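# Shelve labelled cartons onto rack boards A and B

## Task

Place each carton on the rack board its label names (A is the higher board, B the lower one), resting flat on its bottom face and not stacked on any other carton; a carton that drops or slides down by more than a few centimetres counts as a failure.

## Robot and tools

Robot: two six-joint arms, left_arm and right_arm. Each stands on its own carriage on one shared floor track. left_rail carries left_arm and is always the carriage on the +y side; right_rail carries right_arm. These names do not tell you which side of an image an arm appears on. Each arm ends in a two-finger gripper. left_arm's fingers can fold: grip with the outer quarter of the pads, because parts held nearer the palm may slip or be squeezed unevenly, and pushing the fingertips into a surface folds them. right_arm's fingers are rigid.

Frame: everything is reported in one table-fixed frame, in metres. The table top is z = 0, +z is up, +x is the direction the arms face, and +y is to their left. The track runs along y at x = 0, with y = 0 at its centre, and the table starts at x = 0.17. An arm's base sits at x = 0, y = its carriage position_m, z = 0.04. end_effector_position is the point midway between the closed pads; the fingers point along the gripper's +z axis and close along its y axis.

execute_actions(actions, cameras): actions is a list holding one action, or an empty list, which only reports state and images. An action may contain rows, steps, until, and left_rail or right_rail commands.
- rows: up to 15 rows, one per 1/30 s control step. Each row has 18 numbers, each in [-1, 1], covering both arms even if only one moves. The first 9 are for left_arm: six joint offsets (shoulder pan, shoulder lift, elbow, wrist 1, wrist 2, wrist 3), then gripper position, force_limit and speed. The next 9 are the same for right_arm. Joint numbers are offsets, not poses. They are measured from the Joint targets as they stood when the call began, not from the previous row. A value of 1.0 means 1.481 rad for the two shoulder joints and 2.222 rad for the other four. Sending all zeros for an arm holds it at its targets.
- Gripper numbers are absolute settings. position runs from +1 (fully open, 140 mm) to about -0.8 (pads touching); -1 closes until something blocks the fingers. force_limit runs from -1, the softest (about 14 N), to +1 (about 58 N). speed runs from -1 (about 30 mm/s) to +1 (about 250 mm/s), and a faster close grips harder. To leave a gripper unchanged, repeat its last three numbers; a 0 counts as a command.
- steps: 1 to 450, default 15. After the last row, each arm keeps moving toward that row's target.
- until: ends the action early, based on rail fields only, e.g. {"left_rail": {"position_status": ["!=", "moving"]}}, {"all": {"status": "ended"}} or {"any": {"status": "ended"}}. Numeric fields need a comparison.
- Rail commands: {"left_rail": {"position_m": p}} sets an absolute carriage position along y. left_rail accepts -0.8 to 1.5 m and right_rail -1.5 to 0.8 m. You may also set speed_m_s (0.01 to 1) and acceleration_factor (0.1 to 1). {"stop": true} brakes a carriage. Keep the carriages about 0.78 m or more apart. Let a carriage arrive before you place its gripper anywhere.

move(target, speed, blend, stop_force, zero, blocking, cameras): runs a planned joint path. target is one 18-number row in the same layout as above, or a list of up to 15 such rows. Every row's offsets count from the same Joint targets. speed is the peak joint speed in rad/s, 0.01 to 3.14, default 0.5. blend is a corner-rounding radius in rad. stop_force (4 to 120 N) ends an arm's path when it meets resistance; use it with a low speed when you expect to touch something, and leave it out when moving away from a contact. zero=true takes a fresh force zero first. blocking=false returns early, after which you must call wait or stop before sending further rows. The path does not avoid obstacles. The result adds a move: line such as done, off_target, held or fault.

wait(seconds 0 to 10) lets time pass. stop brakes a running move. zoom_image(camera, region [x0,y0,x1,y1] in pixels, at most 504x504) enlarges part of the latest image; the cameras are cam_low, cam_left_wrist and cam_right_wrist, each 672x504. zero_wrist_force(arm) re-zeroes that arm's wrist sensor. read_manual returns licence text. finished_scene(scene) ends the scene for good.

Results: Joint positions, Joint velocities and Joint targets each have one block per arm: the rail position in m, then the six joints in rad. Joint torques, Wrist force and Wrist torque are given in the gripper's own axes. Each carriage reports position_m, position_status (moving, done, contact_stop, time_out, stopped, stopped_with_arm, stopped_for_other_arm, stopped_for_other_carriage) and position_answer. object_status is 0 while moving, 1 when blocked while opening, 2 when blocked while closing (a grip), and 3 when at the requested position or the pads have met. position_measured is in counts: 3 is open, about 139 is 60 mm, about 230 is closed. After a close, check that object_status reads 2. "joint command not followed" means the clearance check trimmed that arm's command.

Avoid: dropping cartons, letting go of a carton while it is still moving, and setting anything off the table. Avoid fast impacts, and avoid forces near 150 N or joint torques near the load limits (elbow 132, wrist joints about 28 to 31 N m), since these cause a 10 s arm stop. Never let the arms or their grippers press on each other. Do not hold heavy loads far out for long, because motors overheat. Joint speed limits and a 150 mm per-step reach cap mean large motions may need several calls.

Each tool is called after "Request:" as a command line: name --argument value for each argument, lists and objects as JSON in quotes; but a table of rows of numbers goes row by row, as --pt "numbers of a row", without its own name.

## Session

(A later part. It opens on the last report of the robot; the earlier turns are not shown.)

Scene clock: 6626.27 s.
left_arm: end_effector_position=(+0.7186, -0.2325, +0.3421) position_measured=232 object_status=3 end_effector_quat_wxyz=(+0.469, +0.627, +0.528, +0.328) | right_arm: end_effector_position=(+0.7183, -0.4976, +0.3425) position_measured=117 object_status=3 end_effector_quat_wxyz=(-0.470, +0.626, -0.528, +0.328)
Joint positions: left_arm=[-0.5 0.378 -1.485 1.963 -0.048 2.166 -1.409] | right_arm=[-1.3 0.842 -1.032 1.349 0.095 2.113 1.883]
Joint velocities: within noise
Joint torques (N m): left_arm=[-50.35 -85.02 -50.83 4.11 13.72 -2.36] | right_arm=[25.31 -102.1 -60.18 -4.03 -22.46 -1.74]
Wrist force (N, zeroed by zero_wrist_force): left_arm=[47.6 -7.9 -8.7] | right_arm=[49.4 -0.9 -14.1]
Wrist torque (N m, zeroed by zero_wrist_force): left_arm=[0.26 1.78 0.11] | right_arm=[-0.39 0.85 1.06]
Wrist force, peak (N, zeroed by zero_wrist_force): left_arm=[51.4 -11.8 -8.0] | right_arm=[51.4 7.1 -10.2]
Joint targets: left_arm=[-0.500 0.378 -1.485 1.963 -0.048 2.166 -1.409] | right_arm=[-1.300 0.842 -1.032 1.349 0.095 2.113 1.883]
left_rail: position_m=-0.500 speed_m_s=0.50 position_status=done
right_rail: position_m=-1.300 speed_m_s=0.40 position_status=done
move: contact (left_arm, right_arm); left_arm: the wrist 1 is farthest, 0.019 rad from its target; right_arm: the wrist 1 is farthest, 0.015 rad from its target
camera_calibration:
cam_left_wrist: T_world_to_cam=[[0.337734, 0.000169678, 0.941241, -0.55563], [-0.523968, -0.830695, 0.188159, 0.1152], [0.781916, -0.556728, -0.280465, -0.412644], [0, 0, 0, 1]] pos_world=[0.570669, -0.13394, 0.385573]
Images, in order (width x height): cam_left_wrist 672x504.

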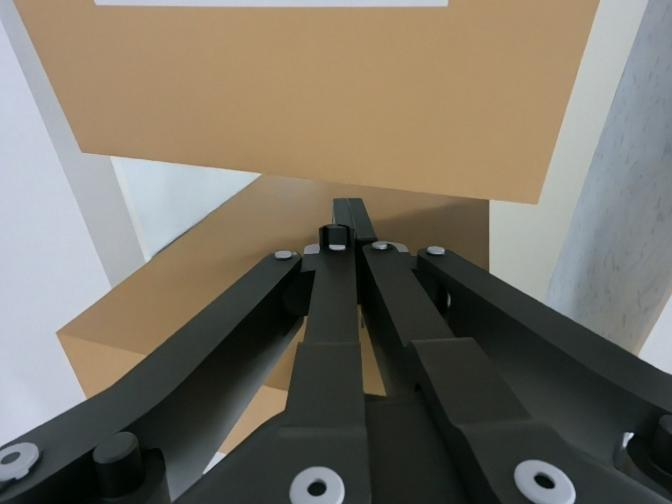

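Request:
move --target '[0,0.004317,0.003895,-0.006773,0,0,-1,0,-1,0,0.002758,0.003711,-0.005549,0,0,0.1,0,0]' --speed 0.01 --stop_force 15 --cameras '["cam_left_wrist"]'

Scene clock: 6648.97 s.
left_arm: end_effector_position=(+0.7187, -0.2325, +0.3412) position_measured=232 object_status=3 end_effector_quat_wxyz=(+0.469, +0.627, +0.528, +0.328) | right_arm: end_effector_position=(+0.7184, -0.4976, +0.3411) position_measured=117 object_status=3 end_effector_quat_wxyz=(-0.470, +0.626, -0.528, +0.328)
Joint positions: left_arm=[-0.5 0.378 -1.484 1.964 -0.051 2.166 -1.409] | right_arm=[-1.3 0.842 -1.032 1.35 0.092 2.113 1.883]
Joint velocities: within noise
Joint torques (N m): left_arm=[-40.21 -69.68 -40.35 8.09 13.6 -0.38] | right_arm=[26.51 -85.24 -49.98 -1.45 -22.42 -1.64]
Wrist force (N, zeroed by zero_wrist_force): left_arm=[46.0 4.8 -14.3] | right_arm=[51.5 -15.3 -16.7]
Wrist torque (N m, zeroed by zero_wrist_force): left_arm=[-0.11 1.60 -0.06] | right_arm=[-0.08 0.89 1.16]
Wrist force, peak (N, zeroed by zero_wrist_force): left_arm=[45.8 10.4 -16.6] | right_arm=[51.6 -17.2 -17.3]
Joint targets: left_arm=[-0.500 0.378 -1.484 1.964 -0.051 2.166 -1.409] | right_arm=[-1.300 0.842 -1.032 1.350 0.092 2.113 1.883]
left_rail: position_m=-0.500 speed_m_s=0.50 position_status=done
right_rail: position_m=-1.300 speed_m_s=0.40 position_status=done
move: contact (left_arm, right_arm); left_arm: the wrist 1 is farthest, 0.012 rad from its target
camera_calibration:
cam_left_wrist: T_world_to_cam=[[0.337195, -0.0000496006, 0.941435, -0.554484], [-0.524031, -0.83077, 0.187649, 0.11561], [0.782107, -0.556616, -0.280158, -0.413137], [0, 0, 0, 1]] pos_world=[0.57067, -0.13394, 0.384573]
Images, in order (width x height): cam_left_wrist 672x504.

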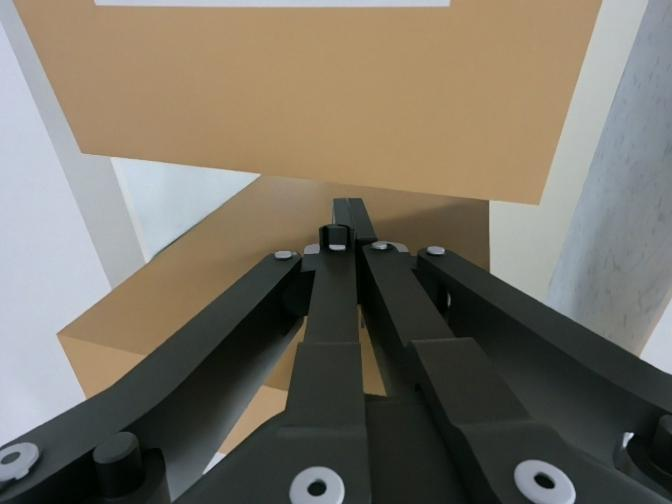

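Request:
zoom_image --camera "cam_left_wrist" --region '[100, 150, 290, 320]'

Scaled by 2.653.

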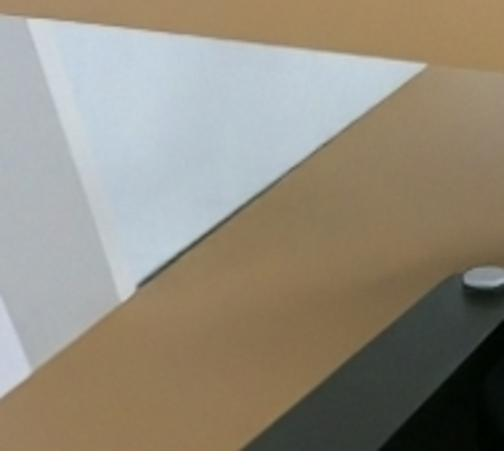

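Request:
move --target '[0.009780,0.006426,-0.004564,0.002137,0.005931,0.003281,-1,0,-1,-0.004420,-0.007852,0.008225,-0.003702,-0.002701,-0.001375,0.1,0,0]' --speed 0.02 --cameras '["cam_left_wrist","cam_right_wrist"]'

Scene clock: 6686.57 s.
left_arm: end_effector_position=(+0.7187, -0.2246, +0.3412) position_measured=232 object_status=3 end_effector_quat_wxyz=(+0.469, +0.627, +0.528, +0.328) | right_arm: end_effector_position=(+0.7182, -0.5055, +0.3411) position_measured=117 object_status=3 end_effector_quat_wxyz=(-0.470, +0.626, -0.528, +0.328)
Joint positions: left_arm=[-0.5 0.393 -1.475 1.954 -0.046 2.179 -1.402] | right_arm=[-1.3 0.836 -1.043 1.368 0.084 2.107 1.88]
Joint velocities: within noise
Joint torques (N m): left_arm=[14.17 -32.46 -56.24 2.19 3.38 2.32] | right_arm=[-15.28 -106.51 -32.24 -4 -2.72 -2.42]
Wrist force (N, zeroed by zero_wrist_force): left_arm=[0.2 0.1 0.0] | right_arm=[-0.2 5.5 -1.5]
Wrist torque (N m, zeroed by zero_wrist_force): left_arm=[-0.01 -0.03 0.00] | right_arm=[1.17 -0.14 0.07]
Wrist force, peak (N, zeroed by zero_wrist_force): left_arm=[46.4 5.2 -14.0] | right_arm=[51.7 -15.2 -16.8]
Joint targets: left_arm=[-0.500 0.393 -1.475 1.954 -0.046 2.179 -1.402] | right_arm=[-1.300 0.835 -1.043 1.369 0.084 2.107 1.880]
left_rail: position_m=-0.500 speed_m_s=0.50 position_status=done
right_rail: position_m=-1.300 speed_m_s=0.40 position_status=done
move: done
camera_calibration:
cam_left_wrist: T_world_to_cam=[[0.337172, 0.0000811056, 0.941443, -0.554457], [-0.524015, -0.830759, 0.187744, 0.122129], [0.782128, -0.556632, -0.280066, -0.408789], [0, 0, 0, 1]] pos_world=[0.57067, -0.12604, 0.384573]
cam_right_wrist: T_world_to_cam=[[-0.369159, 0.0188918, -0.929174, 0.598658], [-0.487869, 0.847019, 0.211051, 0.70832], [0.791016, 0.531227, -0.303468, -0.0200283], [0, 0, 0, 1]] pos_world=[0.58241, -0.600631, 0.400689]
Images, in order (width x height): cam_left_wrist 672x504, cam_right_wrist 672x504.

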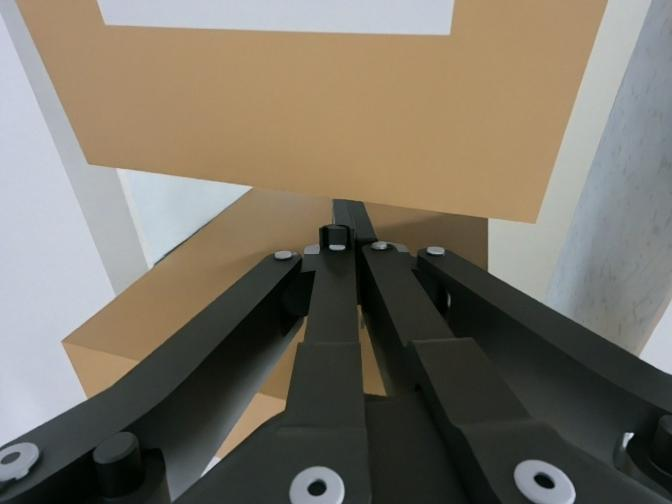

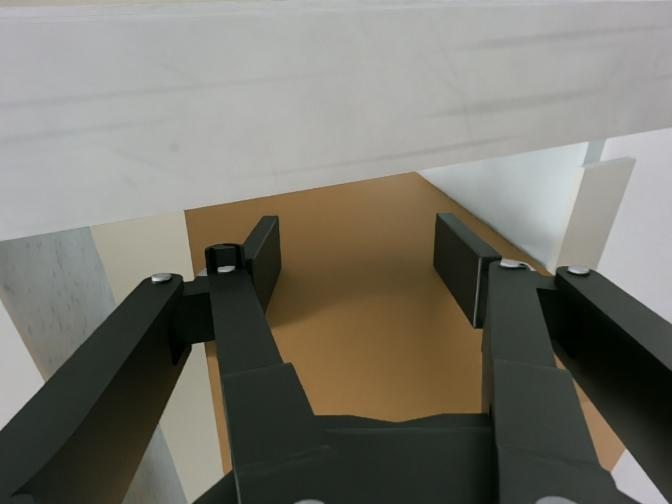

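Request:
move --pt "0.025527 -0.038435 0.027521 0.003186 0.015441 0.008772 -1 0 -1 0.030546 -0.023135 0.024421 -0.003789 0.018617 0.009750 0.1 0 0" --pt "0.055706 -0.075114 0.052367 0.009476 0.033584 0.019734 -1 0 -1 0.063157 -0.043182 0.045379 -0.005106 0.038380 0.020766 0.1 0 0" --pt "0.091602 -0.109161 0.074334 0.019223 0.054981 0.033733 -1 0 -1 0.097846 -0.060036 0.062959 -0.003861 0.059251 0.033281 0.1 0 0" --pt "-0.031627 -0.174652 0.130572 -0.021193 -0.018735 -0.011940 -1 0 -1 0.130743 0.027981 -0.010072 0.017525 0.078330 0.045248 0.1 0 0" --speed '[0.1,0.1,0.12,0.2]' --blend '[0.01,0.01,0.02,0]' --cameras '["cam_left_wrist","cam_right_wrist"]'

Scene clock: 6804.10 s.
left_arm: end_effector_position=(+0.5802, -0.3001, +0.3202) position_measured=232 object_status=3 end_effector_quat_wxyz=(+0.471, +0.626, +0.528, +0.328) | right_arm: end_effector_position=(+0.5796, -0.4296, +0.3207) position_measured=117 object_status=3 end_effector_quat_wxyz=(-0.471, +0.626, -0.528, +0.328)
Joint positions: left_arm=[-0.5 0.346 -1.733 2.244 -0.093 2.138 -1.429] | right_arm=[-1.3 1.029 -1.002 1.346 0.123 2.281 1.981]
Joint velocities: within noise
Joint torques (N m): left_arm=[-14.21 -50.79 -31.72 -3.41 -2.03 -3.21] | right_arm=[11.02 -89.6 -48.36 3.67 4.77 2.61]
Wrist force (N, zeroed by zero_wrist_force): left_arm=[-0.1 0.4 -0.1] | right_arm=[-1.3 5.3 -1.3]
Wrist torque (N m, zeroed by zero_wrist_force): left_arm=[0.09 0.04 -0.01] | right_arm=[1.10 -0.04 0.04]
Wrist force, peak (N, zeroed by zero_wrist_force): left_arm=[1.2 0.2 -1.8] | right_arm=[-1.1 6.1 -2.2]
Joint targets: left_arm=[-0.500 0.346 -1.733 2.244 -0.093 2.138 -1.429] | right_arm=[-1.300 1.029 -1.002 1.346 0.123 2.281 1.981]
left_rail: position_m=-0.500 speed_m_s=0.50 position_status=done
right_rail: position_m=-1.300 speed_m_s=0.40 position_status=done
move: done
camera_calibration:
cam_left_wrist: T_world_to_cam=[[0.335303, 0.00237831, 0.942107, -0.486487], [-0.524256, -0.830394, 0.188683, -0.00921445], [0.782769, -0.557171, -0.277187, -0.349888], [0, 0, 0, 1]] pos_world=[0.432172, -0.201442, 0.363077]
cam_right_wrist: T_world_to_cam=[[-0.368916, 0.0191635, -0.929265, 0.527125], [-0.489227, 0.846081, 0.21167, 0.580908], [0.79029, 0.53271, -0.302758, 0.0439771], [0, 0, 0, 1]] pos_world=[0.443906, -0.525024, 0.380192]
Images, in order (width x height): cam_left_wrist 672x504, cam_right_wrist 672x504.

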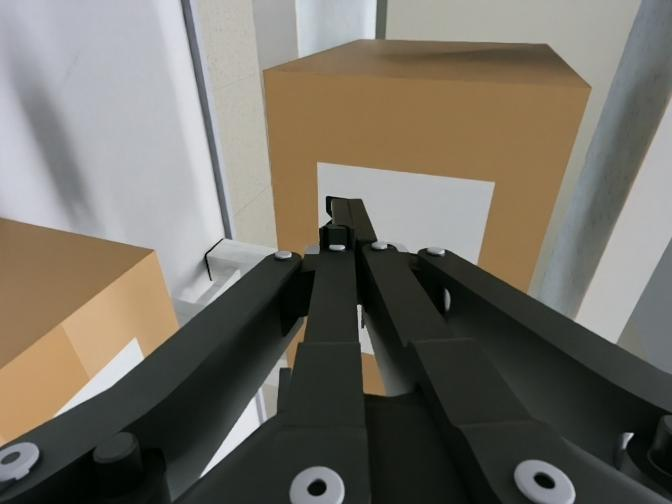

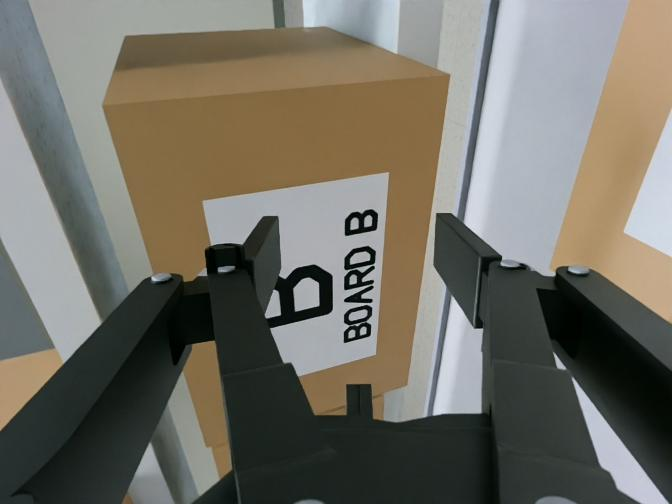

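Request:
move --target '[-0.041708,0.070479,-0.041215,-0.012376,-0.025495,-0.012903,-1,0,-1,-0.049065,0.025481,-0.028794,0.000290,-0.029399,-0.018403,0.1,0,0]' --speed 0.04 --stop_force 20 --cameras '["cam_left_wrist"]'

Scene clock: 6821.87 s.
left_arm: end_effector_position=(+0.6562, -0.3002, +0.3201) position_measured=232 object_status=3 end_effector_quat_wxyz=(+0.471, +0.626, +0.528, +0.328) | right_arm: end_effector_position=(+0.6515, -0.4293, +0.3207) position_measured=117 object_status=3 end_effector_quat_wxyz=(-0.471, +0.626, -0.528, +0.328)
Joint positions: left_arm=[-0.5 0.284 -1.629 2.152 -0.121 2.081 -1.457] | right_arm=[-1.3 0.956 -0.964 1.282 0.123 2.216 1.94]
Joint velocities: within noise
Joint torques (N m): left_arm=[-18.82 -14.35 -53.48 -3.53 -1.98 -3] | right_arm=[-16.15 -90.99 -47.42 2.28 -2.29 -2.16]
Wrist force (N, zeroed by zero_wrist_force): left_arm=[-0.2 0.7 -5.5] | right_arm=[-1.0 6.4 -2.2]
Wrist torque (N m, zeroed by zero_wrist_force): left_arm=[0.01 0.06 0.01] | right_arm=[1.20 -0.07 0.14]
Wrist force, peak (N, zeroed by zero_wrist_force): left_arm=[-0.1 0.7 -5.5] | right_arm=[-1.9 6.3 -7.9]
Joint targets: left_arm=[-0.500 0.284 -1.629 2.152 -0.121 2.081 -1.457] | right_arm=[-1.300 0.956 -0.964 1.282 0.123 2.216 1.940]
left_rail: position_m=-0.500 speed_m_s=0.50 position_status=done
right_rail: position_m=-1.300 speed_m_s=0.40 position_status=done
move: done
camera_calibration:
cam_left_wrist: T_world_to_cam=[[0.335303, 0.00237739, 0.942107, -0.511876], [-0.52432, -0.830348, 0.188705, 0.0305989], [0.782726, -0.557239, -0.277172, -0.409459], [0, 0, 0, 1]] pos_world=[0.508172, -0.201542, 0.362977]
Images, in order (width x height): cam_left_wrist 672x504.

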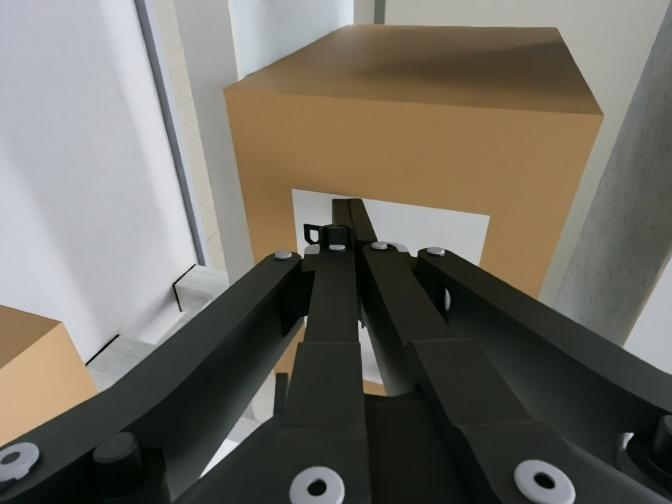

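Request:
move --pt "0.041972 -0.070668 0.041463 0.012561 0.025369 0.012813 -1 0 -1 0.049041 -0.025361 0.029082 -0.000027 0.029275 0.018245 0.1 0 0" --pt "0.092041 -0.205571 -0.001904 0.155322 0.055731 0.029595 -1 0 -1 -0.049318 -0.353243 0.218696 0.007671 -0.029958 -0.016994 0.1 0 0" --speed '[0.15,0.4]' --blend '[0.02,0]' --cameras '["cam_left_wrist","cam_right_wrist"]'

Scene clock: 6848.63 s.
left_arm: end_effector_position=(+0.5029, -0.3053, +0.4468) position_measured=232 object_status=3 end_effector_quat_wxyz=(+0.470, +0.626, +0.528, +0.328) | right_arm: end_effector_position=(+0.5242, -0.6803, +0.4469) position_measured=117 object_status=3 end_effector_quat_wxyz=(-0.470, +0.627, -0.528, +0.328)
Joint positions: left_arm=[-0.5 0.42 -1.934 2.148 0.224 2.205 -1.392] | right_arm=[-1.3 0.883 -1.487 1.768 0.14 2.149 1.902]
Joint velocities: within noise
Joint torques (N m): left_arm=[11.72 -34.1 -59.63 2.79 3.16 3.24] | right_arm=[-15.55 -68.39 -32.68 2.27 -2.31 -2.39]
Wrist force (N, zeroed by zero_wrist_force): left_arm=[-0.1 0.0 0.1] | right_arm=[-1.1 5.7 -1.3]
Wrist torque (N m, zeroed by zero_wrist_force): left_arm=[0.00 0.00 -0.02] | right_arm=[1.14 -0.06 0.05]
Wrist force, peak (N, zeroed by zero_wrist_force): left_arm=[-0.3 0.5 -5.7] | right_arm=[-3.3 7.2 -1.5]
Joint targets: left_arm=[-0.500 0.420 -1.934 2.148 0.224 2.205 -1.392] | right_arm=[-1.300 0.883 -1.487 1.768 0.141 2.149 1.902]
left_rail: position_m=-0.500 speed_m_s=0.50 position_status=done
right_rail: position_m=-1.300 speed_m_s=0.40 position_status=done
move: done
camera_calibration:
cam_left_wrist: T_world_to_cam=[[0.335958, 0.00291102, 0.941872, -0.579895], [-0.523474, -0.83075, 0.189287, -0.0788287], [0.783011, -0.556638, -0.277574, -0.256978], [0, 0, 0, 1]] pos_world=[0.354773, -0.206843, 0.489778]
cam_right_wrist: T_world_to_cam=[[-0.36959, 0.0177553, -0.929025, 0.627991], [-0.489324, 0.846232, 0.210839, 0.739741], [0.789915, 0.532518, -0.304071, 0.260242], [0, 0, 0, 1]] pos_world=[0.388503, -0.775726, 0.506586]
Images, in order (width x height): cam_left_wrist 672x504, cam_right_wrist 672x504.

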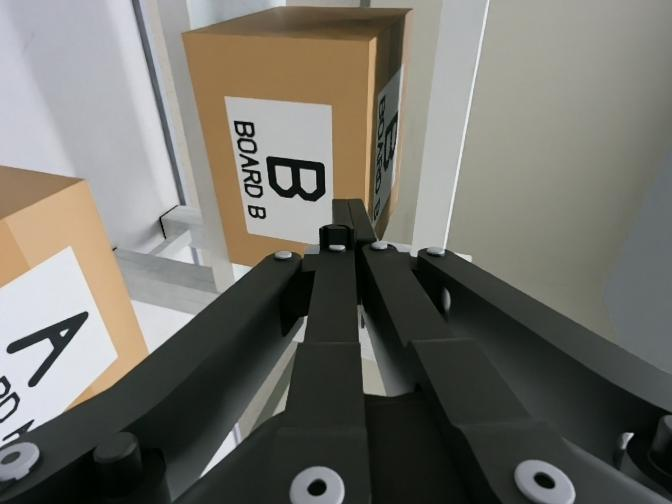

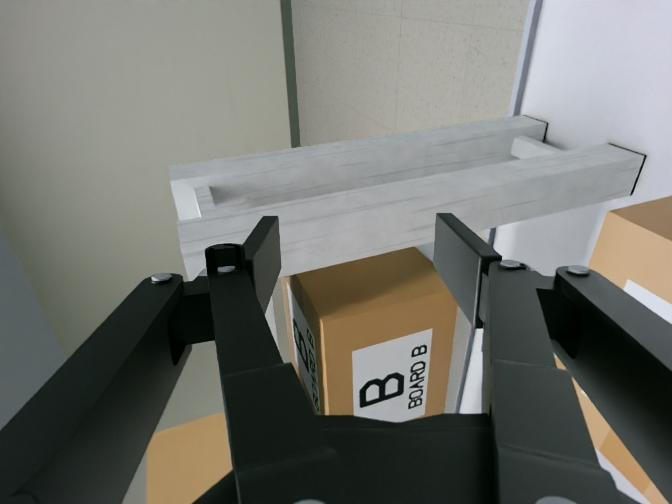

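Request:
zoom_image --camera "cam_left_wrist" --region '[0, 150, 160, 390]'

Request:
zoom_image --camera "cam_right_wrist" --region '[540, 180, 672, 420]'

Scaled by 2.100.

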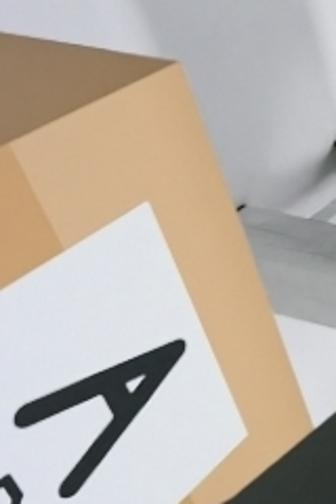

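Scaled by 2.100.

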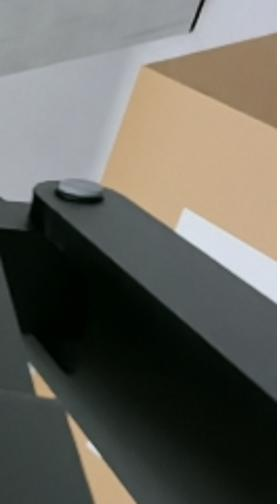

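Request:
move --target '[0.039426,0.326991,0.175761,-0.384705,0.023493,0.014680,-1,0,-1,0.042085,0.236305,0.128085,-0.277983,0.025710,0.014347,0.1,0,0]' --speed 0.4 --cameras '["cam_left_wrist","cam_right_wrist"]'

Scene clock: 6951.67 s.
left_arm: end_effector_position=(+0.4826, -0.2963, +0.0982) position_measured=232 object_status=3 end_effector_quat_wxyz=(+0.470, +0.626, +0.528, +0.328) | right_arm: end_effector_position=(+0.4926, -0.6651, +0.0989) position_measured=117 object_status=3 end_effector_quat_wxyz=(-0.471, +0.626, -0.528, +0.328)
Joint positions: left_arm=[-0.5 0.479 -1.449 2.539 -0.63 2.257 -1.359] | right_arm=[-1.3 0.946 -1.137 2.053 -0.477 2.206 1.934]
Joint velocities: within noise
Joint torques (N m): left_arm=[12.91 -16.11 -10.97 -3.48 3.52 2.68] | right_arm=[10.63 -59.71 -17.4 -3.88 4.71 2.8]
Wrist force (N, zeroed by zero_wrist_force): left_arm=[0.2 0.1 -0.3] | right_arm=[-1.2 5.6 -1.2]
Wrist torque (N m, zeroed by zero_wrist_force): left_arm=[0.01 -0.05 -0.01] | right_arm=[1.13 -0.09 0.08]
Wrist force, peak (N, zeroed by zero_wrist_force): left_arm=[-1.8 -0.7 -2.3] | right_arm=[-1.0 7.2 -1.3]
Joint targets: left_arm=[-0.500 0.479 -1.449 2.539 -0.631 2.257 -1.359] | right_arm=[-1.300 0.946 -1.137 2.053 -0.477 2.206 1.934]
left_rail: position_m=-0.500 speed_m_s=0.50 position_status=done
right_rail: position_m=-1.300 speed_m_s=0.40 position_status=done
move: done
camera_calibration:
cam_left_wrist: T_world_to_cam=[[0.33626, 0.00254511, 0.941766, -0.245017], [-0.523311, -0.830896, 0.189095, -0.016068], [0.782991, -0.556422, -0.278065, -0.332689], [0, 0, 0, 1]] pos_world=[0.334473, -0.197843, 0.141277]
cam_right_wrist: T_world_to_cam=[[-0.368837, 0.0189295, -0.929301, 0.2931], [-0.489059, 0.846259, 0.211344, 0.784647], [0.790431, 0.532435, -0.302874, 0.170841], [0, 0, 0, 1]] pos_world=[0.356807, -0.760525, 0.158291]
Images, in order (width x height): cam_left_wrist 672x504, cam_right_wrist 672x504.

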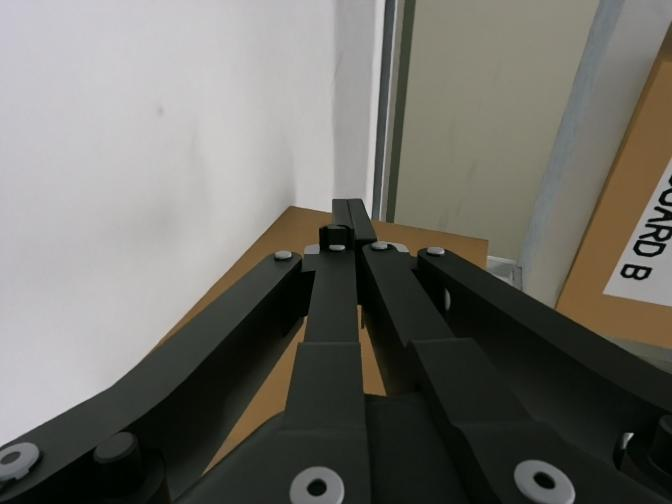

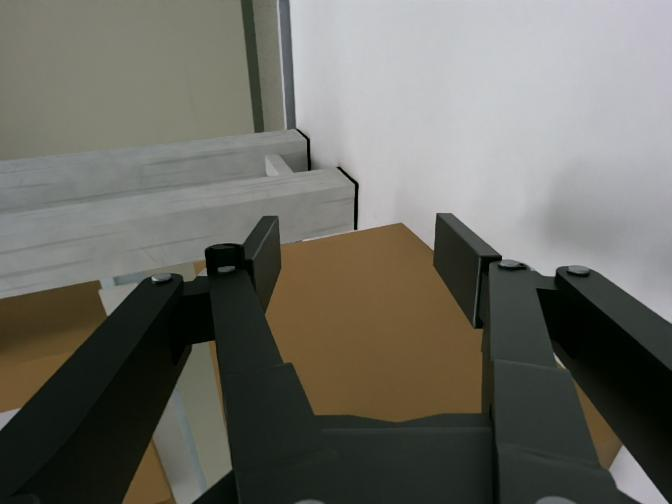

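Request:
zoom_image --camera "cam_left_wrist" --region '[270, 180, 510, 270]'

Request:
zoom_image --camera "cam_right_wrist" --region '[180, 200, 420, 290]'

Scaled by 2.100.

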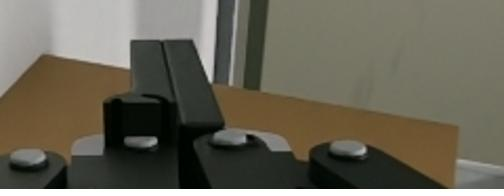

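Scaled by 2.100.

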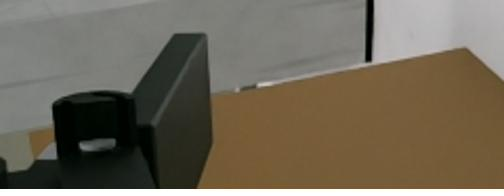

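Request:
move --target '[-0.010001,0.004022,-0.003914,-0.001182,-0.005979,-0.003810,-1,0,-1,0,0,0,0,0,0,0.1,0,0]' --speed 0.1 --cameras '[]'

Request:
zero_wrist_force --arm "left_arm"

Request:
zero_wrist_force --arm "right_arm"

Scene clock: 7028.13 s.
left_arm: end_effector_position=(+0.4917, -0.2964, +0.0981) position_measured=232 object_status=3 end_effector_quat_wxyz=(+0.470, +0.626, +0.528, +0.328) | right_arm: end_effector_position=(+0.4926, -0.6651, +0.0988) position_measured=117 object_status=3 end_effector_quat_wxyz=(-0.471, +0.626, -0.528, +0.328)
Joint positions: left_arm=[-0.5 0.464 -1.443 2.53 -0.633 2.244 -1.367] | right_arm=[-1.3 0.946 -1.137 2.053 -0.477 2.206 1.934]
Joint velocities: within noise
Joint torques (N m): left_arm=[-16.75 -15.74 -35.69 -3.29 -1.86 -1.78] | right_arm=[10.55 -58.41 -24.25 -1.43 4.04 2.73]
Wrist force (N, zeroed by zero_wrist_force): left_arm=[0.2 0.1 -0.3] | right_arm=[-1.5 5.5 -1.0]
Wrist torque (N m, zeroed by zero_wrist_force): left_arm=[0.02 -0.03 -0.01] | right_arm=[1.11 -0.03 0.08]
Wrist force, peak (N, zeroed by zero_wrist_force): left_arm=[0.2 -0.1 -0.7] | right_arm=[-1.3 6.0 -0.9]
Joint targets: left_arm=[-0.500 0.464 -1.443 2.530 -0.633 2.244 -1.367] | right_arm=[-1.300 0.946 -1.137 2.053 -0.477 2.206 1.934]
left_rail: position_m=-0.500 speed_m_s=0.50 position_status=done
right_rail: position_m=-1.300 speed_m_s=0.40 position_status=done
move: done
No camera images: "cameras" was empty.

Wrist force sensor zeroed.

Wrist force sensor zeroed.

Request:
move --target '[-0.144069,-0.067964,0.048099,-0.029083,-0.087483,-0.047302,-1,0,-1,0.039527,0.047910,-0.055417,0.032452,0.024067,0.014607,0.1,0,0]' --speed 0.05 --stop_force 7 --cameras '[]'

Scene clock: 7038.93 s.
left_arm: end_effector_position=(+0.4933, -0.3408, +0.0983) position_measured=232 object_status=3 end_effector_quat_wxyz=(+0.469, +0.627, +0.528, +0.328) | right_arm: end_effector_position=(+0.4927, -0.6158, +0.0990) position_measured=117 object_status=3 end_effector_quat_wxyz=(-0.471, +0.626, -0.528, +0.328)
Joint positions: left_arm=[-0.5 0.309 -1.516 2.607 -0.68 2.103 -1.444] | right_arm=[-1.3 0.994 -1.079 1.951 -0.418 2.25 1.961]
Joint velocities: within noise
Joint torques (N m): left_arm=[9.38 -7.89 -34.18 1.29 5.15 1.68] | right_arm=[-12.79 -87.29 -19.92 -1.96 -2.74 -1.09]
Wrist force (N, zeroed by zero_wrist_force): left_arm=[5.5 -1.8 -4.2] | right_arm=[2.7 -3.2 -2.1]
Wrist torque (N m, zeroed by zero_wrist_force): left_arm=[0.01 0.21 0.04] | right_arm=[-0.14 -0.02 0.16]
Wrist force, peak (N, zeroed by zero_wrist_force): left_arm=[11.4 -0.2 -6.0] | right_arm=[8.5 -4.0 -6.8]
Joint targets: left_arm=[-0.500 0.309 -1.516 2.607 -0.680 2.103 -1.444] | right_arm=[-1.300 0.994 -1.079 1.951 -0.418 2.250 1.961]
left_rail: position_m=-0.500 speed_m_s=0.50 position_status=done
right_rail: position_m=-1.300 speed_m_s=0.40 position_status=done
move: contact (left_arm, right_arm); left_arm: the shoulder pan is farthest, 0.059 rad from its target; right_arm: the elbow is farthest, 0.022 rad from its target
No camera images: "cameras" was empty.

Request:
move --target '[-0.020638,-0.009201,0.006323,-0.003409,-0.012625,-0.006339,-1,0,-1,0.004876,0.006414,-0.007473,0.004351,0.002919,0.001836,0.1,0,0]' --speed 0.02 --stop_force 50 --cameras '[]'

Scene clock: 7058.47 s.
left_arm: end_effector_position=(+0.4933, -0.3448, +0.0983) position_measured=232 object_status=3 end_effector_quat_wxyz=(+0.469, +0.627, +0.528, +0.328) | right_arm: end_effector_position=(+0.4927, -0.6115, +0.0990) position_measured=117 object_status=3 end_effector_quat_wxyz=(-0.471, +0.626, -0.528, +0.328)
Joint positions: left_arm=[-0.5 0.294 -1.523 2.614 -0.684 2.088 -1.451] | right_arm=[-1.3 0.998 -1.074 1.942 -0.412 2.254 1.963]
Joint velocities: within noise
Joint torques (N m): left_arm=[-16.77 -10.09 -29.43 1.56 27.9 1.91] | right_arm=[4.27 -69.26 -32.94 -8.79 -24.39 -1.04]
Wrist force (N, zeroed by zero_wrist_force): left_arm=[49.7 -8.5 -14.7] | right_arm=[45.1 -22.0 -26.1]
Wrist torque (N m, zeroed by zero_wrist_force): left_arm=[0.17 1.84 0.12] | right_arm=[0.85 0.58 0.94]
Wrist force, peak (N, zeroed by zero_wrist_force): left_arm=[53.2 -3.0 -22.5] | right_arm=[50.2 -21.4 -30.2]
Joint targets: left_arm=[-0.500 0.294 -1.523 2.614 -0.684 2.088 -1.451] | right_arm=[-1.300 0.998 -1.074 1.942 -0.412 2.254 1.963]
left_rail: position_m=-0.500 speed_m_s=0.50 position_status=done
right_rail: position_m=-1.300 speed_m_s=0.40 position_status=done
move: contact (left_arm, right_arm); left_arm: the shoulder pan is farthest, 0.016 rad from its target
No camera images: "cameras" was empty.

Request:
move --pt "0 0 0 0 0 0 -1 0 -1 0 -0.002257 -0.000353 0.001857 0 0 0.1 0 0" --pt "0 -0.020049 -0.002748 0.016111 0 0 -1 0 -1 0 -0.011735 -0.001837 0.009658 0 0 0.1 0 0" --speed '[0.02,0.03]' --cameras '["cam_left_wrist"]'

Scene clock: 7086.47 s.
left_arm: end_effector_position=(+0.4931, -0.3448, +0.1086) position_measured=232 object_status=3 end_effector_quat_wxyz=(+0.469, +0.627, +0.528, +0.328) | right_arm: end_effector_position=(+0.4927, -0.6115, +0.1120) position_measured=117 object_status=3 end_effector_quat_wxyz=(-0.471, +0.626, -0.528, +0.328)
Joint positions: left_arm=[-0.5 0.294 -1.553 2.608 -0.648 2.088 -1.451] | right_arm=[-1.3 0.998 -1.091 1.938 -0.391 2.254 1.963]
Joint velocities: within noise
Joint torques (N m): left_arm=[-18.47 -54.45 -33.47 1.95 24.41 2.11] | right_arm=[28.4 -98.65 -60.37 -3.65 -5.65 -0.73]
Wrist force (N, zeroed by zero_wrist_force): left_arm=[45.5 -14.3 -5.7] | right_arm=[46.2 3.6 -8.8]
Wrist torque (N m, zeroed by zero_wrist_force): left_arm=[0.34 1.74 0.18] | right_arm=[-0.08 0.86 0.84]
Wrist force, peak (N, zeroed by zero_wrist_force): left_arm=[50.4 -8.9 -14.7] | right_arm=[46.8 -22.8 -27.7]
Joint targets: left_arm=[-0.500 0.294 -1.553 2.608 -0.648 2.088 -1.451] | right_arm=[-1.300 0.998 -1.091 1.938 -0.391 2.254 1.963]
left_rail: position_m=-0.500 speed_m_s=0.50 position_status=done
right_rail: position_m=-1.300 speed_m_s=0.40 position_status=done
move: done
camera_calibration:
cam_left_wrist: T_world_to_cam=[[0.337626, 0.00102982, 0.94128, -0.259396], [-0.523175, -0.831102, 0.188566, -0.0528779], [0.782494, -0.556119, -0.280063, -0.364421], [0, 0, 0, 1]] pos_world=[0.345072, -0.246341, 0.152075]
Images, in order (width x height): cam_left_wrist 672x504.

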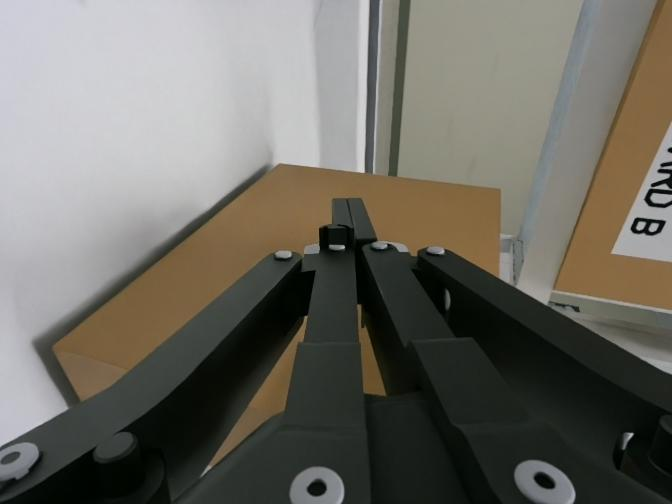

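Request:
move --target '[0.045206,-0.162370,-0.063541,0.178181,0.028298,0.013339,-1,0,-1,0.010311,-0.082566,-0.048569,0.106367,0.005989,0.003825,0.1,0,0]' --speed 0.12 --cameras '["cam_left_wrist"]'

Scene clock: 7354.77 s.
left_arm: end_effector_position=(+0.4930, -0.3274, +0.2357) position_measured=232 object_status=3 end_effector_quat_wxyz=(+0.471, +0.627, +0.528, +0.328) | right_arm: end_effector_position=(+0.4932, -0.5929, +0.2402) position_measured=117 object_status=3 end_effector_quat_wxyz=(-0.470, +0.627, -0.528, +0.328)
Joint positions: left_arm=[-0.5 0.361 -1.793 2.467 -0.252 2.151 -1.421] | right_arm=[-1.3 1.013 -1.213 1.83 -0.155 2.267 1.971]
Joint velocities: within noise
Joint torques (N m): left_arm=[-13.17 -51.91 -49.95 3.59 29.28 2.78] | right_arm=[37.28 -89.31 -65.74 -3.96 -6.35 1.29]
Wrist force (N, zeroed by zero_wrist_force): left_arm=[51.6 -13.8 -6.7] | right_arm=[52.0 2.6 -11.5]
Wrist torque (N m, zeroed by zero_wrist_force): left_arm=[0.40 1.96 0.19] | right_arm=[-0.13 1.00 0.96]
Wrist force, peak (N, zeroed by zero_wrist_force): left_arm=[52.3 -13.7 -6.2] | right_arm=[52.3 2.4 -12.4]
Joint targets: left_arm=[-0.500 0.361 -1.793 2.467 -0.252 2.151 -1.421] | right_arm=[-1.300 1.013 -1.213 1.830 -0.155 2.267 1.971]
left_rail: position_m=-0.500 speed_m_s=0.50 position_status=done
right_rail: position_m=-1.300 speed_m_s=0.40 position_status=done
move: done
camera_calibration:
cam_left_wrist: T_world_to_cam=[[0.33589, 0.00233525, 0.941898, -0.377824], [-0.524226, -0.83034, 0.189002, -0.0617618], [0.782538, -0.557252, -0.277678, -0.320037], [0, 0, 0, 1]] pos_world=[0.344971, -0.228742, 0.278677]
Images, in order (width x height): cam_left_wrist 672x504.

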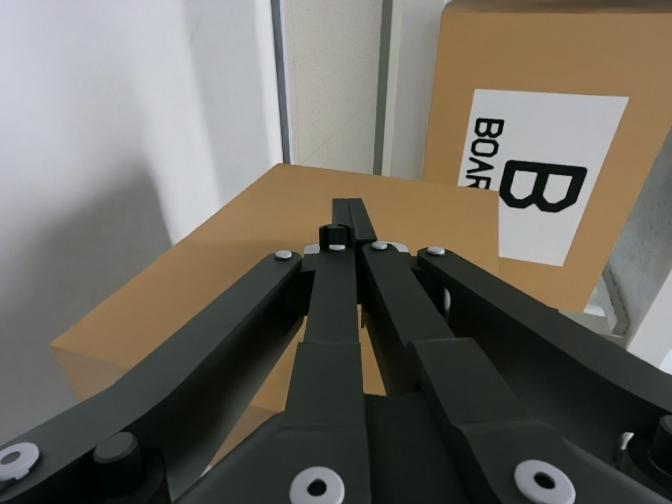

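Request:
move --pt "0.067048 -0.056323 -0.090136 0.141320 0.040510 0.023288 -1 0 -1 0.016367 -0.038355 -0.079433 0.109194 0.009739 0.006456 0.1 0 0" --pt "0.124964 -0.059474 -0.192201 0.260419 0.074970 0.046221 -1 0 -1 0.031400 -0.042875 -0.179799 0.216666 0.018646 0.012608 0.1 0 0" --speed 0.12 --blend 0.02 --cameras '[]'

Scene clock: 7377.30 s.
left_arm: end_effector_position=(+0.4931, -0.2674, +0.4911) position_measured=232 object_status=3 end_effector_quat_wxyz=(+0.471, +0.627, +0.528, +0.328) | right_arm: end_effector_position=(+0.4932, -0.5329, +0.4967) position_measured=117 object_status=3 end_effector_quat_wxyz=(-0.470, +0.627, -0.528, +0.328)
Joint positions: left_arm=[-0.5 0.546 -1.881 2.04 0.326 2.318 -1.318] | right_arm=[-1.3 1.06 -1.277 1.431 0.327 2.309 1.999]
Joint velocities: within noise
Joint torques (N m): left_arm=[-19.01 -56.07 -62.37 7.65 31.79 2.52] | right_arm=[40.75 -76.5 -65.04 -4.1 -7.07 1.86]
Wrist force (N, zeroed by zero_wrist_force): left_arm=[55.0 -13.5 -7.6] | right_arm=[55.0 2.8 -12.0]
Wrist torque (N m, zeroed by zero_wrist_force): left_arm=[0.40 2.02 0.18] | right_arm=[-0.01 1.09 0.85]
Wrist force, peak (N, zeroed by zero_wrist_force): left_arm=[64.7 -14.4 -9.1] | right_arm=[64.9 3.2 -13.9]
Joint targets: left_arm=[-0.500 0.546 -1.881 2.040 0.326 2.318 -1.318] | right_arm=[-1.300 1.060 -1.277 1.431 0.327 2.309 1.999]
left_rail: position_m=-0.500 speed_m_s=0.50 position_status=done
right_rail: position_m=-1.300 speed_m_s=0.40 position_status=done
move: done
No camera images: "cameras" was empty.

Request:
move --pt "0.036217 0.033423 -0.115522 0.104416 0.021221 0.016039 -1 0 -1 0.004683 0.030381 -0.127986 0.109059 0.002766 0.001960 0.1 0 0" --pt "-0.031813 0.078111 -0.140023 0.079352 -0.018856 -0.012969 -1 0 -1 -0.052783 0.054273 -0.151291 0.101722 -0.031442 -0.020703 0.1 0 0" --speed 0.1 --blend 0.015 --cameras '["cam_left_wrist","cam_right_wrist"]'

Scene clock: 7405.07 s.
left_arm: end_effector_position=(+0.5756, -0.2393, +0.6192) position_measured=232 object_status=3 end_effector_quat_wxyz=(+0.471, +0.627, +0.528, +0.328) | right_arm: end_effector_position=(+0.5757, -0.5049, +0.6248) position_measured=117 object_status=3 end_effector_quat_wxyz=(-0.470, +0.627, -0.528, +0.328)
Joint positions: left_arm=[-0.5 0.499 -1.766 1.729 0.503 2.276 -1.347] | right_arm=[-1.3 0.982 -1.197 1.095 0.553 2.239 1.953]
Joint velocities: within noise
Joint torques (N m): left_arm=[-47.32 -28.35 -63.91 0.5 11.27 -3.2] | right_arm=[16.4 -58.56 -63.2 -20.22 -23.69 -2.23]
Wrist force (N, zeroed by zero_wrist_force): left_arm=[53.8 -9.9 -7.9] | right_arm=[53.9 6.3 -11.7]
Wrist torque (N m, zeroed by zero_wrist_force): left_arm=[0.34 1.98 0.10] | right_arm=[-0.32 1.20 -0.16]
Wrist force, peak (N, zeroed by zero_wrist_force): left_arm=[71.2 -14.8 -10.6] | right_arm=[71.5 3.7 -15.7]
Joint targets: left_arm=[-0.500 0.499 -1.766 1.729 0.503 2.276 -1.347] | right_arm=[-1.300 0.982 -1.197 1.095 0.553 2.239 1.953]
left_rail: position_m=-0.500 speed_m_s=0.50 position_status=done
right_rail: position_m=-1.300 speed_m_s=0.40 position_status=done
move: done
camera_calibration:
cam_left_wrist: T_world_to_cam=[[0.335791, 0.00240727, 0.941934, -0.766963], [-0.524199, -0.830359, 0.188994, -0.0177989], [0.782598, -0.557223, -0.277565, -0.229188], [0, 0, 0, 1]] pos_world=[0.427571, -0.140642, 0.662177]
cam_right_wrist: T_world_to_cam=[[-0.369279, 0.0183664, -0.929137, 0.80936], [-0.488634, 0.846606, 0.210939, 0.578662], [0.790487, 0.531904, -0.303659, 0.17929], [0, 0, 0, 1]] pos_world=[0.439907, -0.600129, 0.684388]
Images, in order (width x height): cam_left_wrist 672x504, cam_right_wrist 672x504.

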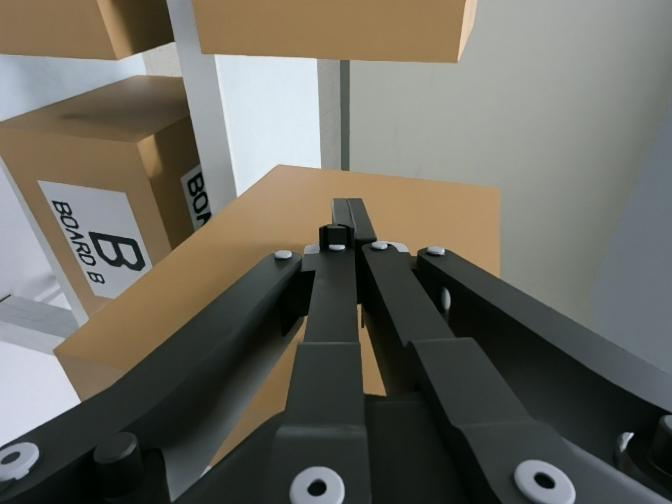

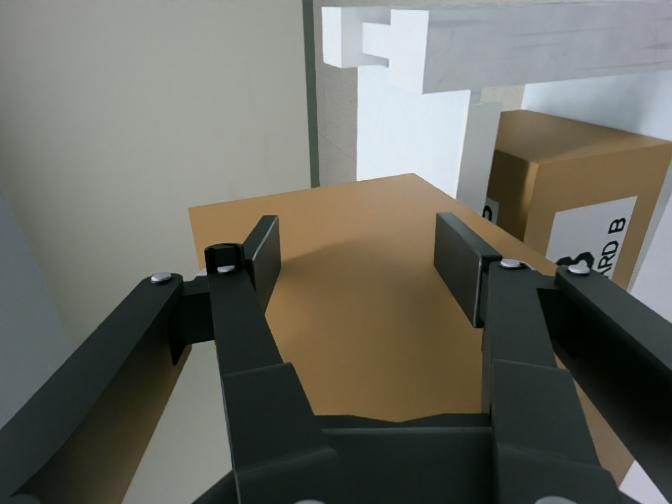

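Request:
move --pt "-0.051307 0.054326 -0.031312 -0.016761 -0.030765 -0.019079 -1 0 -1 -0.052480 0.033409 -0.032577 -0.000595 -0.031671 -0.018422 0.1 0 0" --pt "-0.089361 0.112856 -0.067996 -0.026510 -0.053811 -0.032013 -1 0 -1 -0.098434 0.074908 -0.074062 0.005320 -0.059669 -0.033149 0.1 0 0" --pt "-0.104097 0.141550 -0.087209 -0.029018 -0.062779 -0.036785 -1 0 -1 -0.118232 0.097523 -0.097271 0.010461 -0.071794 -0.039158 0.1 0 0" --speed 0.1 --blend 0.01 --cameras '["cam_left_wrist","cam_right_wrist"]'

Scene clock: 7464.30 s.
left_arm: end_effector_position=(+0.7507, -0.2393, +0.6191) position_measured=232 object_status=3 end_effector_quat_wxyz=(+0.471, +0.627, +0.528, +0.328) | right_arm: end_effector_position=(+0.7507, -0.5049, +0.6247) position_measured=117 object_status=3 end_effector_quat_wxyz=(-0.470, +0.627, -0.528, +0.328)
Joint positions: left_arm=[-0.5 0.345 -1.556 1.535 0.438 2.136 -1.429] | right_arm=[-1.3 0.807 -1.052 0.879 0.576 2.079 1.866]
Joint velocities: within noise
Joint torques (N m): left_arm=[-53.89 -46.2 -65.83 -1.28 10.81 -2.85] | right_arm=[25.6 -78.95 -60.28 -4.97 -23.94 -2.62]
Wrist force (N, zeroed by zero_wrist_force): left_arm=[51.8 -11.5 -7.1] | right_arm=[52.4 6.1 -10.2]
Wrist torque (N m, zeroed by zero_wrist_force): left_arm=[0.38 1.89 0.13] | right_arm=[-0.14 1.08 0.20]
Wrist force, peak (N, zeroed by zero_wrist_force): left_arm=[54.2 -11.0 -7.3] | right_arm=[54.3 8.2 -12.5]
Joint targets: left_arm=[-0.500 0.345 -1.556 1.535 0.438 2.136 -1.429] | right_arm=[-1.300 0.806 -1.052 0.878 0.576 2.079 1.866]
left_rail: position_m=-0.500 speed_m_s=0.50 position_status=done
right_rail: position_m=-1.300 speed_m_s=0.40 position_status=done
move: done
camera_calibration:
cam_left_wrist: T_world_to_cam=[[0.33589, 0.00233525, 0.941898, -0.825773], [-0.524226, -0.83034, 0.189002, 0.0739494], [0.782538, -0.557252, -0.277678, -0.366035], [0, 0, 0, 1]] pos_world=[0.602571, -0.140642, 0.662177]
cam_right_wrist: T_world_to_cam=[[-0.36937, 0.0183476, -0.929101, 0.874006], [-0.488605, 0.846616, 0.210967, 0.664227], [0.790463, 0.531888, -0.30375, 0.041076], [0, 0, 0, 1]] pos_world=[0.614907, -0.600229, 0.684387]
Images, in order (width x height): cam_left_wrist 672x504, cam_right_wrist 672x504.

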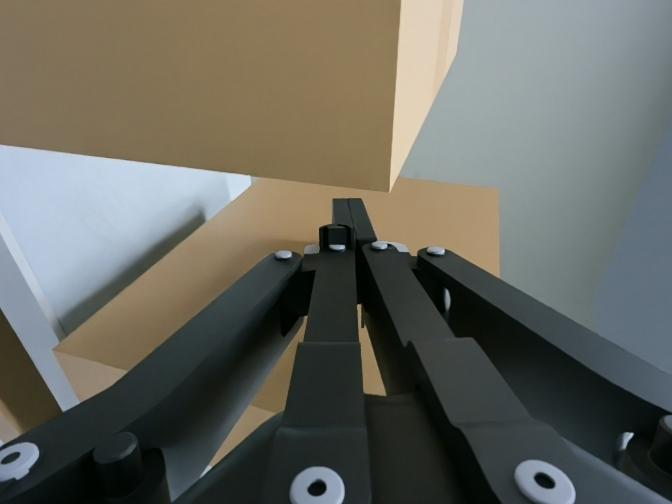

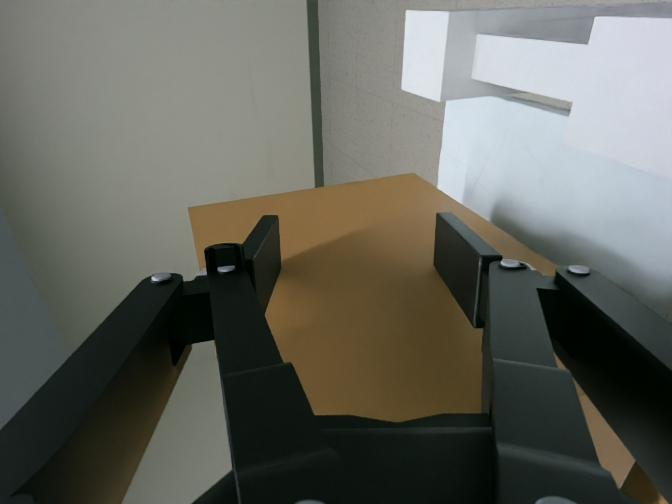

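Request:
move --target '[0,0.000671,0.032621,-0.033068,0,0,-1,0,-1,0,-0.007572,0.041079,-0.036032,0,0,0.1,0,0]' --speed 0.02 --stop_force 8 --cameras '["cam_left_wrist"]'

Scene clock: 7482.47 s.
left_arm: end_effector_position=(+0.7507, -0.2393, +0.5772) position_measured=232 object_status=3 end_effector_quat_wxyz=(+0.471, +0.627, +0.528, +0.328) | right_arm: end_effector_position=(+0.7509, -0.5048, +0.5839) position_measured=117 object_status=3 end_effector_quat_wxyz=(-0.471, +0.626, -0.528, +0.328)
Joint positions: left_arm=[-0.5 0.345 -1.555 1.608 0.365 2.136 -1.429] | right_arm=[-1.3 0.806 -1.063 0.967 0.498 2.079 1.866]
Joint velocities: within noise
Joint torques (N m): left_arm=[-51.82 -44.27 -39.37 0.25 21.67 -2.87] | right_arm=[43.05 -74.67 -57.75 -4.76 -23.36 0.77]
Wrist force (N, zeroed by zero_wrist_force): left_arm=[49.3 -5.1 -9.8] | right_arm=[52.8 1.9 -11.1]
Wrist torque (N m, zeroed by zero_wrist_force): left_arm=[0.16 1.83 0.04] | right_arm=[-0.92 0.99 0.13]
Wrist force, peak (N, zeroed by zero_wrist_force): left_arm=[54.8 -11.7 -7.8] | right_arm=[55.6 6.2 -10.8]
Joint targets: left_arm=[-0.500 0.345 -1.555 1.608 0.365 2.136 -1.429] | right_arm=[-1.300 0.806 -1.063 0.967 0.498 2.079 1.866]
left_rail: position_m=-0.500 speed_m_s=0.50 position_status=done
right_rail: position_m=-1.300 speed_m_s=0.40 position_status=done
move: contact (left_arm, right_arm)
camera_calibration:
cam_left_wrist: T_world_to_cam=[[0.33589, 0.00233525, 0.941898, -0.786246], [-0.524226, -0.83034, 0.189002, 0.0818569], [0.782538, -0.557252, -0.277678, -0.377832], [0, 0, 0, 1]] pos_world=[0.602671, -0.140742, 0.620177]
Images, in order (width x height): cam_left_wrist 672x504.

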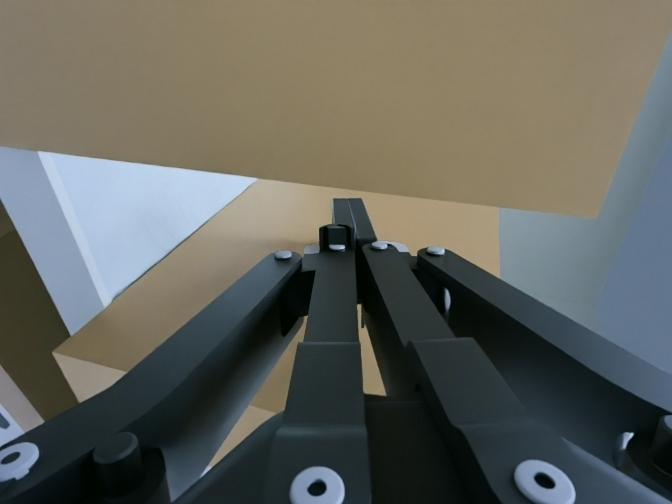

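Request:
zoom_image --camera "cam_left_wrist" --region '[40, 140, 290, 370]'

Scaled by 2.016.

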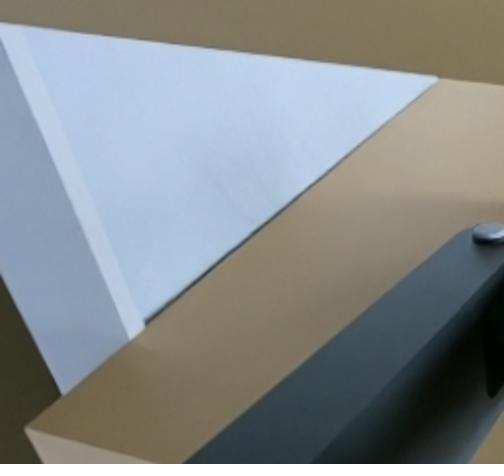

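Request:
move --target '[0,0.000467,0.005992,-0.006303,0,0,-1,0,-1,0,-0.001029,0.007373,-0.006688,0,0,0.1,0,0]' --speed 0.01 --stop_force 15 --cameras '["cam_left_wrist"]'

Request:
zoom_image --camera "cam_left_wrist" --region '[40, 140, 290, 370]'

Scene clock: 7499.30 s.
left_arm: end_effector_position=(+0.7508, -0.2393, +0.5762) position_measured=232 object_status=3 end_effector_quat_wxyz=(+0.471, +0.627, +0.528, +0.328) | right_arm: end_effector_position=(+0.7509, -0.5048, +0.5829) position_measured=117 object_status=3 end_effector_quat_wxyz=(-0.471, +0.626, -0.528, +0.328)
Joint positions: left_arm=[-0.5 0.345 -1.555 1.609 0.363 2.136 -1.429] | right_arm=[-1.3 0.806 -1.063 0.969 0.496 2.079 1.866]
Joint velocities: within noise
Joint torques (N m): left_arm=[-53.42 -33.53 -48.41 8.2 22.35 -2.31] | right_arm=[42.14 -58.77 -49.32 -3.59 -23.24 0.9]
Wrist force (N, zeroed by zero_wrist_force): left_arm=[48.9 6.0 -20.1] | right_arm=[52.9 -10.2 -18.2]
Wrist torque (N m, zeroed by zero_wrist_force): left_arm=[-0.13 1.62 -0.09] | right_arm=[-1.09 0.98 0.27]
Wrist force, peak (N, zeroed by zero_wrist_force): left_arm=[49.0 11.6 -21.3] | right_arm=[52.9 -13.8 -19.1]
Joint targets: left_arm=[-0.500 0.345 -1.555 1.609 0.363 2.136 -1.429] | right_arm=[-1.300 0.806 -1.063 0.969 0.496 2.079 1.866]
left_rail: position_m=-0.500 speed_m_s=0.50 position_status=done
right_rail: position_m=-1.300 speed_m_s=0.40 position_status=done
move: contact (left_arm, right_arm); left_arm: the elbow is farthest, 0.012 rad from its target; right_arm: the elbow is farthest, 0.014 rad from its target
camera_calibration:
cam_left_wrist: T_world_to_cam=[[0.335549, 0.00220009, 0.94202, -0.785193], [-0.524253, -0.830397, 0.188679, 0.0823378], [0.782666, -0.557168, -0.277485, -0.378239], [0, 0, 0, 1]] pos_world=[0.602671, -0.140642, 0.619177]
Images, in order (width x height): cam_left_wrist 672x504.

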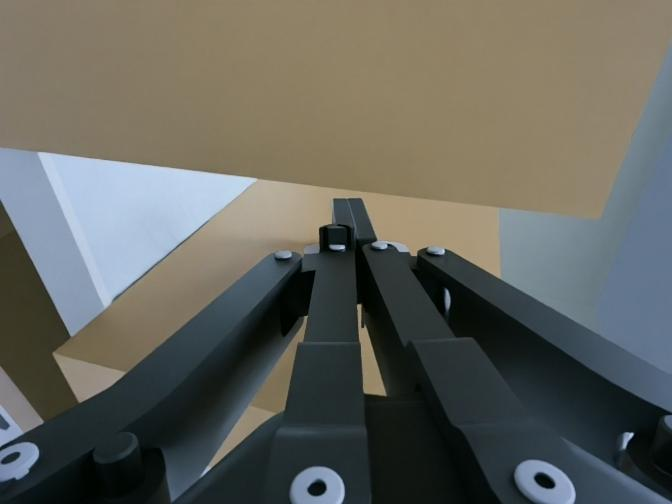

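Scaled by 2.016.

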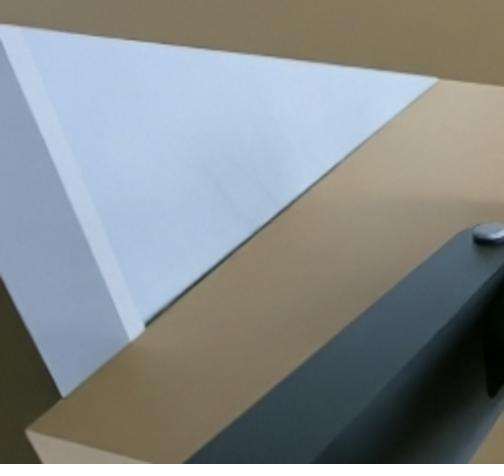

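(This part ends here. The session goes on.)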